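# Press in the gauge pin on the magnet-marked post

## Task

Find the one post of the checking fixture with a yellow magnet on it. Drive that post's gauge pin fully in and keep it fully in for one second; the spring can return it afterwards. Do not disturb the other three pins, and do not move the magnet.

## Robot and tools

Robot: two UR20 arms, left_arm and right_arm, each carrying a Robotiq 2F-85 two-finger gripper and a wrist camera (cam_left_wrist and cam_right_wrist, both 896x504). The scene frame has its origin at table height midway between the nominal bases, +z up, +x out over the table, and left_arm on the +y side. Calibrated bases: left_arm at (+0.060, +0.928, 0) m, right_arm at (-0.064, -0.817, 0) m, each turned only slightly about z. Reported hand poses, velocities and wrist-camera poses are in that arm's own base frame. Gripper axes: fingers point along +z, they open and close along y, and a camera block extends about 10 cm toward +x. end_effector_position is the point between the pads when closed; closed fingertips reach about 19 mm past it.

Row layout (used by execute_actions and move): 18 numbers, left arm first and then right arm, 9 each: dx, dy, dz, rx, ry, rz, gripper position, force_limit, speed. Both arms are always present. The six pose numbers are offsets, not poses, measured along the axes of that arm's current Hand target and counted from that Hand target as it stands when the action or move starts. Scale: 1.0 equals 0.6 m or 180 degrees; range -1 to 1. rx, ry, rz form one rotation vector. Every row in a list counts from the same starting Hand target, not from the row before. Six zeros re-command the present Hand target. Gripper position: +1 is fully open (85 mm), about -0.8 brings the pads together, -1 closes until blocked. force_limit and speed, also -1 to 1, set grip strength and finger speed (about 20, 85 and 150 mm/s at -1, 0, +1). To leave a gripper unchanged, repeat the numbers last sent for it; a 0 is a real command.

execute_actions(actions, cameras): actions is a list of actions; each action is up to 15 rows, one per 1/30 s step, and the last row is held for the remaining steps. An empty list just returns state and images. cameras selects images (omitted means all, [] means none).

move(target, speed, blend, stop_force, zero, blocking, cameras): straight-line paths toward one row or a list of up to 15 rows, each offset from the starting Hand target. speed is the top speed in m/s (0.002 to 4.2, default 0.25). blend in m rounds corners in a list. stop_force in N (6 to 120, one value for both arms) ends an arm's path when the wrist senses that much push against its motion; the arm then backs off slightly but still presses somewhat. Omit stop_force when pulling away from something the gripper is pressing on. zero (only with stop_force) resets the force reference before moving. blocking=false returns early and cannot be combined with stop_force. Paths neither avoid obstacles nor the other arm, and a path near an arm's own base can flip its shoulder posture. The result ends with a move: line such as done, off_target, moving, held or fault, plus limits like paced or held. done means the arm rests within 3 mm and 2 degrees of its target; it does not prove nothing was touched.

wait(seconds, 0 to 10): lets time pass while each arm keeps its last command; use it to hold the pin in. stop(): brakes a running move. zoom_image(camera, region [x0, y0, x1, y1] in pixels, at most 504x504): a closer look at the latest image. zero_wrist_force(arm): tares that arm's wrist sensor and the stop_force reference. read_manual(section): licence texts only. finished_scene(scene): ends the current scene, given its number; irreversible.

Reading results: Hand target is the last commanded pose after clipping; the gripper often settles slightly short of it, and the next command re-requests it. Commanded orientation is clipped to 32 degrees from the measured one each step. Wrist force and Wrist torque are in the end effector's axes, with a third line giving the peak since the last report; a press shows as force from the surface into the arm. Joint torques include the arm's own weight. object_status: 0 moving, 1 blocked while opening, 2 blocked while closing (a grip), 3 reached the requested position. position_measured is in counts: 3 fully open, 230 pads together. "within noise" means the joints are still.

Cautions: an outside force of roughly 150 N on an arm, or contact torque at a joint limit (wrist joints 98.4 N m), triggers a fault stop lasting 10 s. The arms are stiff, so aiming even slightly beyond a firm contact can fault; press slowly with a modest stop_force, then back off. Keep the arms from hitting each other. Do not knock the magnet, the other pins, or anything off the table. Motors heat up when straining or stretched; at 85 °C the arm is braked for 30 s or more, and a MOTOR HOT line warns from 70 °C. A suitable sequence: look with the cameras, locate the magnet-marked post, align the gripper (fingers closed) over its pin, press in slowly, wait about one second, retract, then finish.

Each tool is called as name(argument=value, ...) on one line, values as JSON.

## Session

execute_actions(actions=[])

Scene clock: 0.00 s.
left_arm: end_effector_position=(+0.3071, -0.4220, +0.1602) position_measured=3 object_status=3 end_effector_quat_wxyz=(+0.066, +0.956, -0.074, +0.275) | right_arm: end_effector_position=(+0.4900, -0.3027, +0.2369) position_measured=3 object_status=3 end_effector_quat_wxyz=(+0.548, -0.467, -0.511, -0.471)
Joint positions: left_arm=[-1.763 -1.739 2.857 -2.766 -1.003 1.555] | right_arm=[2.511 -2.074 -2.06 -2.212 2.389 -0.015]
Joint velocities: within noise
Joint torques (N m): no reading
Motor temperatures (°C): left_arm=[24 35 26 38 34 33] | right_arm=[28 35 35 36 33 38]
Wrist force (N): no reading
Wrist torque (N m): no reading
Wrist force, peak (N): no reading
Hand target: left_arm +0.3071, -0.4220, +0.1602; +0.066, +0.956, -0.074, +0.275 | right_arm +0.4900, -0.3027, +0.2369; +0.548, -0.467, -0.511, -0.471
Tool commands: left_gripper/position=+1.0 left_gripper/force_limit=+1.0 left_gripper/speed=+1.0 right_gripper/position=+1.0 right_gripper/force_limit=+1.0 right_gripper/speed=+1.0
camera_calibration:
cam_left_wrist: T_world_to_cam=[[-0.285835, -0.958093, 0.0188626, -0.30276], [-0.929607, 0.27245, -0.248197, 0.463413], [0.232657, -0.0884782, -0.968526, 0.172428], [0, 0, 0, 1]] pos_world=[0.304136, -0.401073, 0.28773]
cam_right_wrist: T_world_to_cam=[[0.978979, 0.0562001, -0.196068, -0.399553], [-0.174505, -0.266853, -0.947807, 0.238768], [-0.105588, 0.962097, -0.251436, 0.530477], [0, 0, 0, 1]] pos_world=[0.488832, -0.424199, 0.281347]

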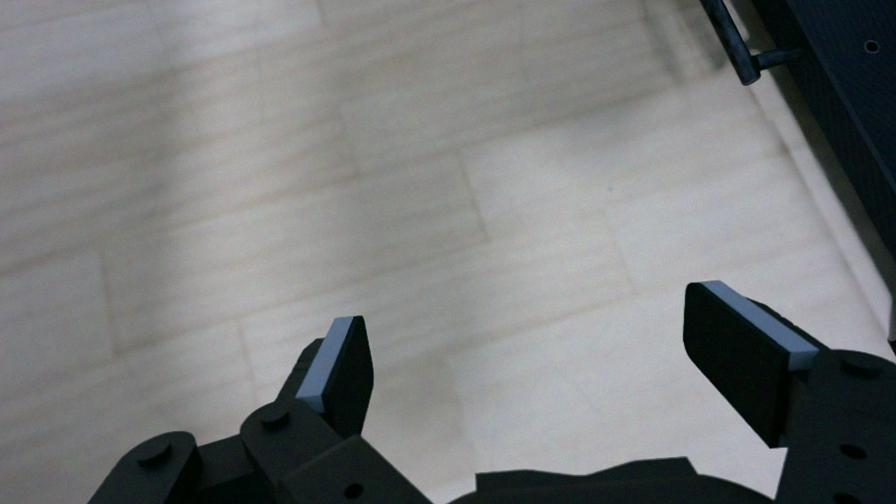

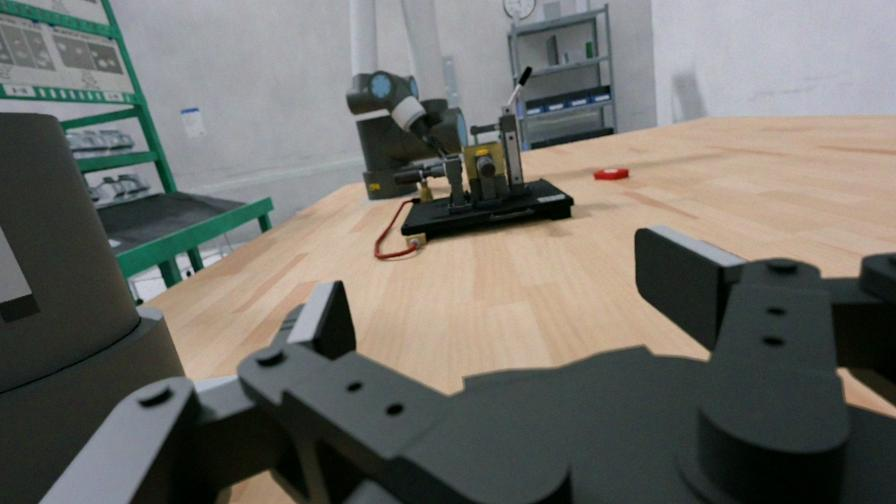

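zoom_image(camera="cam_right_wrist", region=[360, 60, 640, 280])

Scaled by 1.800 from the camera's 896x504 image, which has a finer 1280x720 frame.

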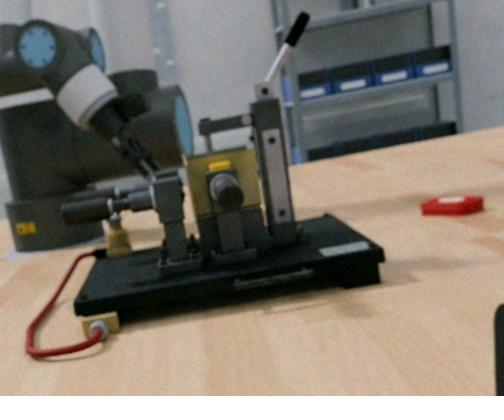

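move(target=[0,0,0,0,0,0,1,1,1,-0.0475,0.0425,0.61,-0.1253,-0.1212,0.0099,-0.8,-1,0], speed=0.5, cameras=[])

move(target=[0,0,0,0,0,0,1,1,1,0.1778,-0.1938,0.5538,0,0,0,-0.8,-1,0], speed=0.4, cameras=["cam_right_wrist"])

zoom_image(camera="cam_right_wrist", region=[300, 60, 700, 300])

Scene clock: 4.57 s.
left_arm: end_effector_position=(+0.3071, -0.4220, +0.1602) position_measured=3 object_status=3 end_effector_quat_wxyz=(+0.066, +0.956, -0.074, +0.275) | right_arm: end_effector_position=(+0.4703, +0.0644, +0.2233) position_measured=229 object_status=3 end_effector_quat_wxyz=(-0.348, +0.652, +0.496, +0.456)
Joint positions: left_arm=[-1.763 -1.739 2.857 -2.766 -1.003 1.555] | right_arm=[3.042 -2.102 -2.85 0.672 2.755 2.034]
Joint velocities: within noise
Joint torques (N m): left_arm=[6.18 -8.72 -55.1 -8.73 4.07 -0.3] | right_arm=[21.54 72.9 -21.9 15.06 0.85 4.87]
Motor temperatures (°C): left_arm=[24 35 26 38 34 33] | right_arm=[28 35 35 36 33 38]
Wrist force (N): left_arm=[0.2 -0.3 -0.4] | right_arm=[-0.4 0.3 1.6]
Wrist torque (N m): left_arm=[-0.06 -0.03 0.00] | right_arm=[0.28 0.25 -0.16]
Wrist force, peak (N): left_arm=[-0.1 -0.5 -0.3] | right_arm=[-0.4 -0.4 4.7]
Hand target: left_arm +0.3071, -0.4220, +0.1602; +0.066, +0.956, -0.074, +0.275 | right_arm +0.4703, +0.0645, +0.2233; -0.348, +0.652, +0.496, +0.456
Off the commanded pose: left_arm 0.000 m, 0 deg | right_arm 0.000 m, 0 deg.
move: done
No camera images: "cameras" was empty.

Scene clock: 6.37 s.
left_arm: end_effector_position=(+0.3071, -0.4220, +0.1602) position_measured=3 object_status=3 end_effector_quat_wxyz=(+0.066, +0.956, -0.074, +0.275) | right_arm: end_effector_position=(+0.4510, +0.4316, +0.2100) position_measured=229 object_status=3 end_effector_quat_wxyz=(-0.348, +0.652, +0.496, +0.456)
Joint positions: left_arm=[-1.763 -1.739 2.857 -2.766 -1.003 1.555] | right_arm=[4.018 -2.431 -2.831 1.74 1.969 2.989]
Joint velocities: within noise
Joint torques (N m): left_arm=[4.52 -7.44 -58.5 -8.22 4.29 -0.88] | right_arm=[29.34 104.93 -51.76 13.55 -1.99 5.03]
Motor temperatures (°C): left_arm=[24 35 26 38 34 33] | right_arm=[28 35 35 36 33 38]
Wrist force (N): left_arm=[0.2 -0.1 0.0] | right_arm=[-0.2 -0.7 1.5]
Wrist torque (N m): left_arm=[-0.01 -0.02 0.00] | right_arm=[0.17 0.19 0.08]
Wrist force, peak (N): left_arm=[0.4 0.1 -0.4] | right_arm=[1.4 -1.7 5.0]
Hand target: left_arm +0.3071, -0.4220, +0.1602; +0.066, +0.956, -0.074, +0.275 | right_arm +0.4510, +0.4316, +0.2099; -0.348, +0.652, +0.496, +0.456
Off the commanded pose: left_arm 0.000 m, 0 deg | right_arm 0.000 m, 0 deg.
move: done
camera_calibration:
cam_right_wrist: T_world_to_cam=[[0.915928, -0.379587, -0.130341, -0.205264], [-0.328006, -0.520845, -0.788119, 0.547685], [0.231272, 0.764614, -0.601564, -0.180034], [0, 0, 0, 1]] pos_world=[0.409288, 0.345, 0.296585]
Images, in order (width x height): cam_right_wrist 896x504.

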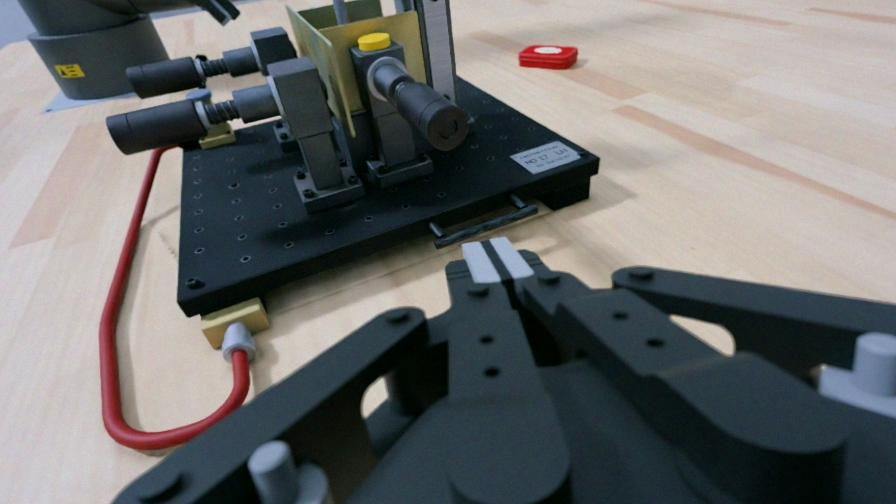

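Scaled by 1.260 from the camera's 896x504 image, which has a finer 1280x720 frame.

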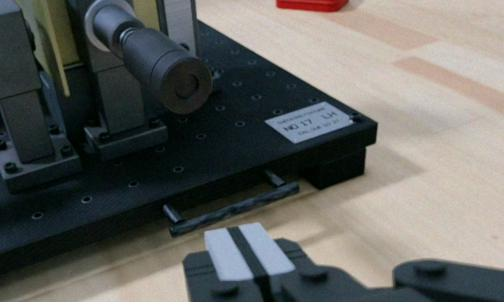

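move(target=[0,0,0,0,0,0,1,1,1,0.055,0.0363,0.3462,0.0836,0,-0.0304,-0.8,-1,0], speed=0.25, cameras=["cam_right_wrist"])

zoom_image(camera="cam_right_wrist", region=[400, 100, 620, 300])

Scene clock: 8.50 s.
left_arm: end_effector_position=(+0.3071, -0.4220, +0.1602) position_measured=3 object_status=3 end_effector_quat_wxyz=(+0.066, +0.956, -0.074, +0.275) | right_arm: end_effector_position=(+0.5268, +0.6248, +0.1699) position_measured=229 object_status=3 end_effector_quat_wxyz=(-0.408, +0.576, +0.582, +0.403)
Joint positions: left_arm=[-1.763 -1.739 2.857 -2.766 -1.003 1.555] | right_arm=[4.002 -2.322 -2.498 1.228 2.239 2.851]
Joint velocities: within noise
Joint torques (N m): left_arm=[4.95 -8.66 -60.6 -7.94 4.02 -0.64] | right_arm=[-17.25 126.03 14.57 4.63 6.17 -7.6]
Motor temperatures (°C): left_arm=[24 35 26 38 34 33] | right_arm=[28 35 35 36 33 38]
Wrist force (N): left_arm=[-0.2 0.2 -0.1] | right_arm=[0.0 0.4 1.3]
Wrist torque (N m): left_arm=[0.04 0.03 0.00] | right_arm=[0.44 -0.10 -0.04]
Wrist force, peak (N): left_arm=[0.0 -0.2 -0.4] | right_arm=[0.1 1.8 4.4]
Hand target: left_arm +0.3071, -0.4220, +0.1602; +0.066, +0.956, -0.074, +0.275 | right_arm +0.5269, +0.6248, +0.1699; -0.408, +0.576, +0.582, +0.403
Off the commanded pose: left_arm 0.000 m, 0 deg | right_arm 0.000 m, 0 deg.
move: done
camera_calibration:
cam_right_wrist: T_world_to_cam=[[0.985082, -0.112301, -0.130392, -0.410004], [-0.171704, -0.59091, -0.788253, 0.603115], [0.0114714, 0.798883, -0.601377, -0.274971], [0, 0, 0, 1]] pos_world=[0.510599, 0.530013, 0.256585]
Images, in order (width x height): cam_right_wrist 896x504.

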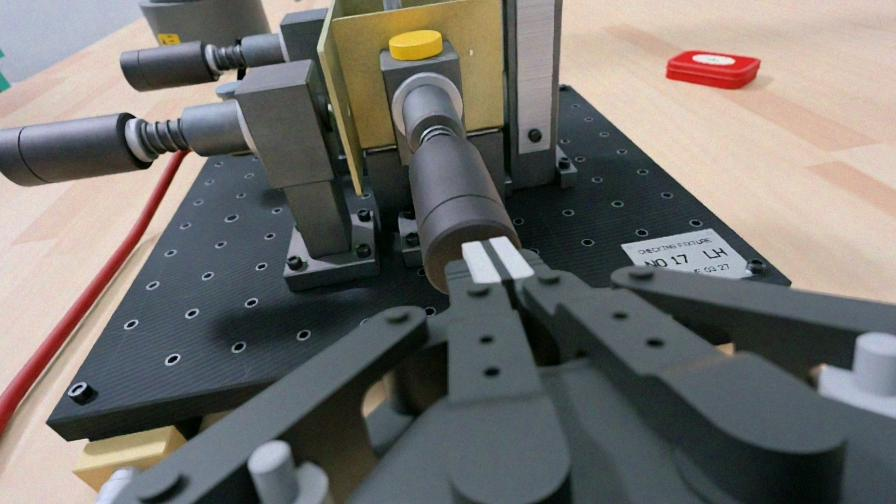

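Scaled by 2.291 from the camera's 896x504 image, which has a finer 1280x720 frame.

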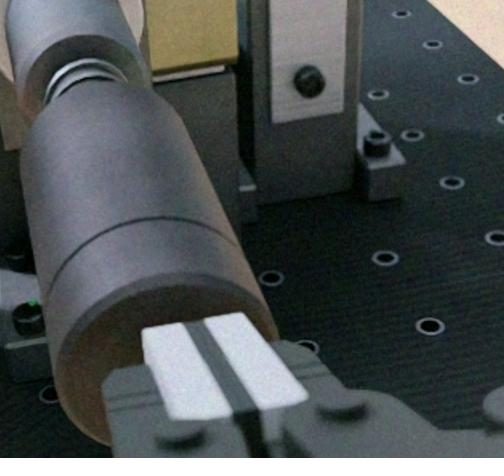

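move(target=[0,0,0,0,0,0,1,1,1,0,-0.0117,0,0,0,0,-0.8,-1,0], speed=0.1, cameras=[])

move(target=[0,0,0,0,0,0,1,1,1,0.037,-0.0014,0.1018,0,0,0,-0.8,-1,0], speed=0.015, stop_force=55, cameras=["cam_right_wrist"])

move(target=[0,0,0,0,0,0,1,1,1,0.0032,0,0.0094,0,0,0,-0.8,-1,0], speed=0.004, stop_force=20, cameras=[])

wait(seconds=1.1, cameras=["cam_right_wrist"])

Scene clock: 9.77 s.
left_arm: end_effector_position=(+0.3071, -0.4220, +0.1602) position_measured=3 object_status=3 end_effector_quat_wxyz=(+0.066, +0.956, -0.074, +0.275) | right_arm: end_effector_position=(+0.5200, +0.6248, +0.1699) position_measured=229 object_status=3 end_effector_quat_wxyz=(-0.408, +0.576, +0.582, +0.403)
Joint positions: left_arm=[-1.763 -1.739 2.857 -2.766 -1.003 1.555] | right_arm=[4.011 -2.324 -2.506 1.241 2.231 2.856]
Joint velocities: within noise
Joint torques (N m): left_arm=[6.82 -6.06 -64.03 -7.07 3.77 -1.17] | right_arm=[19.46 127.02 -17.37 13.84 -0.93 5.67]
Motor temperatures (°C): left_arm=[24 35 26 38 34 33] | right_arm=[28 35 35 36 33 38]
Wrist force (N): left_arm=[-0.1 0.0 -0.2] | right_arm=[-0.2 -0.1 1.2]
Wrist torque (N m): left_arm=[0.00 0.02 0.00] | right_arm=[0.36 -0.07 -0.03]
Wrist force, peak (N): left_arm=[0.2 0.0 -0.4] | right_arm=[-0.2 -0.3 1.5]
Hand target: left_arm +0.3071, -0.4220, +0.1602; +0.066, +0.956, -0.074, +0.275 | right_arm +0.5199, +0.6248, +0.1699; -0.408, +0.576, +0.582, +0.403
Off the commanded pose: left_arm 0.000 m, 0 deg | right_arm 0.000 m, 0 deg.
move: done
No camera images: "cameras" was empty.

Scene clock: 12.53 s.
left_arm: end_effector_position=(+0.3071, -0.4220, +0.1602) position_measured=3 object_status=3 end_effector_quat_wxyz=(+0.066, +0.956, -0.074, +0.275) | right_arm: end_effector_position=(+0.5193, +0.6490, +0.1699) position_measured=229 object_status=3 end_effector_quat_wxyz=(-0.408, +0.576, +0.582, +0.403)
Joint positions: left_arm=[-1.763 -1.739 2.857 -2.766 -1.003 1.555] | right_arm=[4.039 -2.322 -2.487 1.229 2.206 2.871]
Joint velocities: within noise
Joint torques (N m): left_arm=[9.9 -5.45 -64.56 -7.19 4.53 -0.47] | right_arm=[16.71 140.94 22.79 10.58 7.36 -7]
Motor temperatures (°C): left_arm=[24 35 26 38 34 33] | right_arm=[28 35 35 36 33 38]
Wrist force (N): left_arm=[0.1 0.1 -0.2] | right_arm=[-19.6 -0.3 -54.8]
Wrist torque (N m): left_arm=[0.03 -0.01 0.01] | right_arm=[0.54 -0.06 -0.04]
Wrist force, peak (N): left_arm=[0.5 0.1 -0.3] | right_arm=[-34.8 -0.4 -121.5]
Hand target: left_arm +0.3071, -0.4220, +0.1602; +0.066, +0.956, -0.074, +0.275 | right_arm +0.5193, +0.6490, +0.1699; -0.408, +0.576, +0.582, +0.403 (not the last commanded pose)
Off the commanded pose: left_arm 0.000 m, 0 deg | right_arm 0.041 m, 0 deg.
move: contact (right_arm)
camera_calibration:
cam_right_wrist: T_world_to_cam=[[0.985084, -0.112293, -0.130383, -0.399906], [-0.171691, -0.590912, -0.788255, 0.616123], [0.0114712, 0.798883, -0.601377, -0.294218], [0, 0, 0, 1]] pos_world=[0.503099, 0.554213, 0.256585]
Images, in order (width x height): cam_right_wrist 896x504.

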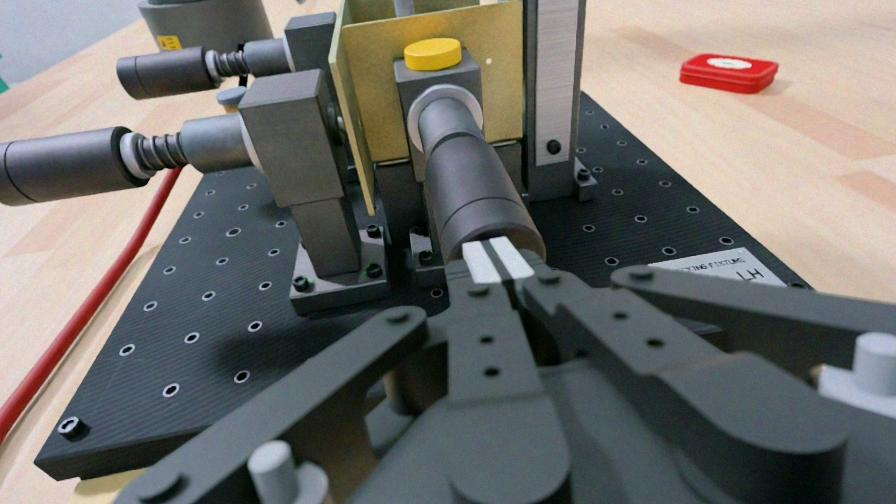

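Scene clock: 13.23 s.
left_arm: end_effector_position=(+0.3071, -0.4220, +0.1602) position_measured=3 object_status=3 end_effector_quat_wxyz=(+0.066, +0.956, -0.074, +0.275) | right_arm: end_effector_position=(+0.5193, +0.6492, +0.1699) position_measured=229 object_status=3 end_effector_quat_wxyz=(-0.408, +0.576, +0.582, +0.403)
Joint positions: left_arm=[-1.763 -1.739 2.857 -2.766 -1.003 1.555] | right_arm=[4.039 -2.322 -2.487 1.229 2.206 2.871]
Joint velocities: within noise
Joint torques (N m): left_arm=[12.48 -8.5 -65.61 -6.97 4.22 -0.98] | right_arm=[32.62 140.03 40 7.41 8.61 1.36]
Motor temperatures (°C): left_arm=[24 35 26 38 34 33] | right_arm=[28 35 35 36 33 38]
Wrist force (N): left_arm=[0.1 0.0 -0.3] | right_arm=[-26.7 -0.1 -87.0]
Wrist torque (N m): left_arm=[0.01 -0.02 0.00] | right_arm=[0.52 0.15 -0.05]
Wrist force, peak (N): left_arm=[-0.5 -0.1 -0.2] | right_arm=[-27.9 0.5 -92.2]
Hand target: left_arm +0.3071, -0.4220, +0.1602; +0.066, +0.956, -0.074, +0.275 | right_arm +0.5193, +0.6491, +0.1699; -0.408, +0.576, +0.582, +0.403 (not the last commanded pose)
Off the commanded pose: left_arm 0.000 m, 0 deg | right_arm 0.006 m, 0 deg.
move: contact (right_arm)
No camera images: "cameras" was empty.

Scene clock: 14.33 s.
left_arm: end_effector_position=(+0.3071, -0.4220, +0.1602) position_measured=3 object_status=3 end_effector_quat_wxyz=(+0.066, +0.956, -0.074, +0.275) | right_arm: end_effector_position=(+0.5193, +0.6491, +0.1699) position_measured=229 object_status=3 end_effector_quat_wxyz=(-0.408, +0.576, +0.582, +0.403)
Joint positions: left_arm=[-1.763 -1.739 2.857 -2.766 -1.003 1.555] | right_arm=[4.039 -2.322 -2.487 1.229 2.206 2.871]
Joint velocities: within noise
Joint torques (N m): left_arm=[9.68 -5.33 -65.57 -7.96 3.87 -1.01] | right_arm=[31.22 143.6 35.32 9.48 9.61 -0.69]
Motor temperatures (°C): left_arm=[24 35 26 38 34 33] | right_arm=[28 35 35 36 33 38]
Wrist force (N): left_arm=[0.1 0.0 0.2] | right_arm=[-25.3 1.8 -80.5]
Wrist torque (N m): left_arm=[0.00 -0.01 0.00] | right_arm=[0.52 0.08 -0.02]
Wrist force, peak (N): left_arm=[0.3 0.3 0.0] | right_arm=[-25.9 0.2 -86.7]
Hand target: left_arm +0.3071, -0.4220, +0.1602; +0.066, +0.956, -0.074, +0.275 | right_arm +0.5193, +0.6491, +0.1699; -0.408, +0.576, +0.582, +0.403 (not the last commanded pose)
Tool commands: left_gripper/position=+1.0 left_gripper/force_limit=+1.0 left_gripper/speed=+1.0 right_gripper/position=-0.8 right_gripper/force_limit=-1.0 right_gripper/speed=+0.0
Off the commanded pose: left_arm 0.000 m, 0 deg | right_arm 0.006 m, 0 deg.
wait: 1.10 s; at rest by 0.17 s
camera_calibration:
cam_right_wrist: T_world_to_cam=[[0.985101, -0.112234, -0.130306, -0.399871], [-0.171594, -0.590925, -0.788266, 0.616047], [0.0114693, 0.798882, -0.601379, -0.294355], [0, 0, 0, 1]] pos_world=[0.503, 0.554313, 0.256485]
Images, in order (width x height): cam_right_wrist 896x504.

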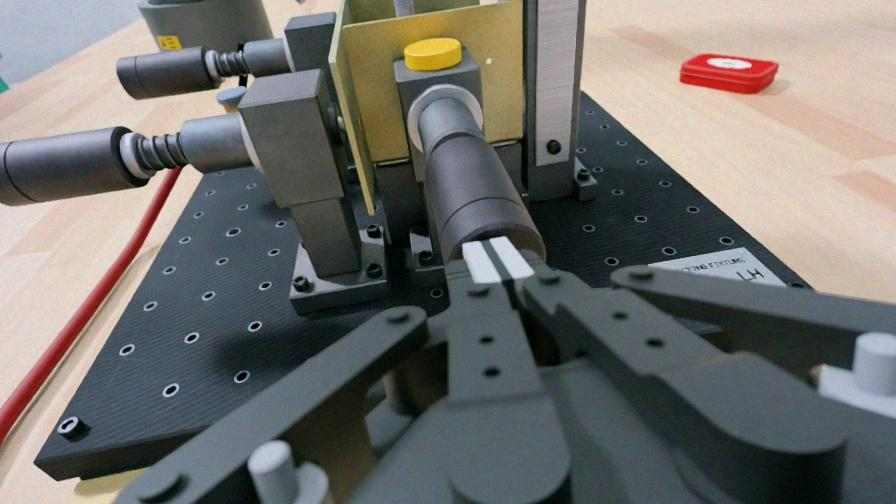

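Fully in and held. Back off and finish.

move(target=[0,0,0,0,0,0,1,1,1,-0.0228,0,-0.063,0,0,0,-0.8,-1,0], speed=0.06, cameras=[])

finished_scene(scene=3)

Scene clock: 17.07 s.
left_arm: end_effector_position=(+0.3071, -0.4220, +0.1602) position_measured=3 object_status=3 end_effector_quat_wxyz=(+0.066, +0.956, -0.074, +0.275) | right_arm: end_effector_position=(+0.5197, +0.6091, +0.1700) position_measured=229 object_status=3 end_effector_quat_wxyz=(-0.408, +0.576, +0.582, +0.403)
Joint positions: left_arm=[-1.763 -1.739 2.857 -2.766 -1.003 1.555] | right_arm=[3.994 -2.325 -2.519 1.249 2.247 2.846]
Joint velocities: within noise
Joint torques (N m): left_arm=[6.85 -4.09 -67.26 -8.52 4.97 -0.8] | right_arm=[-16.7 123.56 -17.02 13.38 6.58 -7.17]
Motor temperatures (°C): left_arm=[24 35 26 38 34 33] | right_arm=[28 35 35 36 33 38]
Wrist force (N): left_arm=[0.2 -0.1 0.0] | right_arm=[-0.4 -0.5 1.4]
Wrist torque (N m): left_arm=[0.00 -0.04 0.00] | right_arm=[0.27 0.00 -0.04]
Wrist force, peak (N): left_arm=[-0.2 0.3 -0.5] | right_arm=[-25.3 1.9 -80.8]
Hand target: left_arm +0.3071, -0.4220, +0.1602; +0.066, +0.956, -0.074, +0.275 | right_arm +0.5197, +0.6089, +0.1700; -0.408, +0.576, +0.582, +0.403
Off the commanded pose: left_arm 0.000 m, 0 deg | right_arm 0.000 m, 0 deg.
move: done
No camera images: "cameras" was empty.

The scene is finished: the task was done.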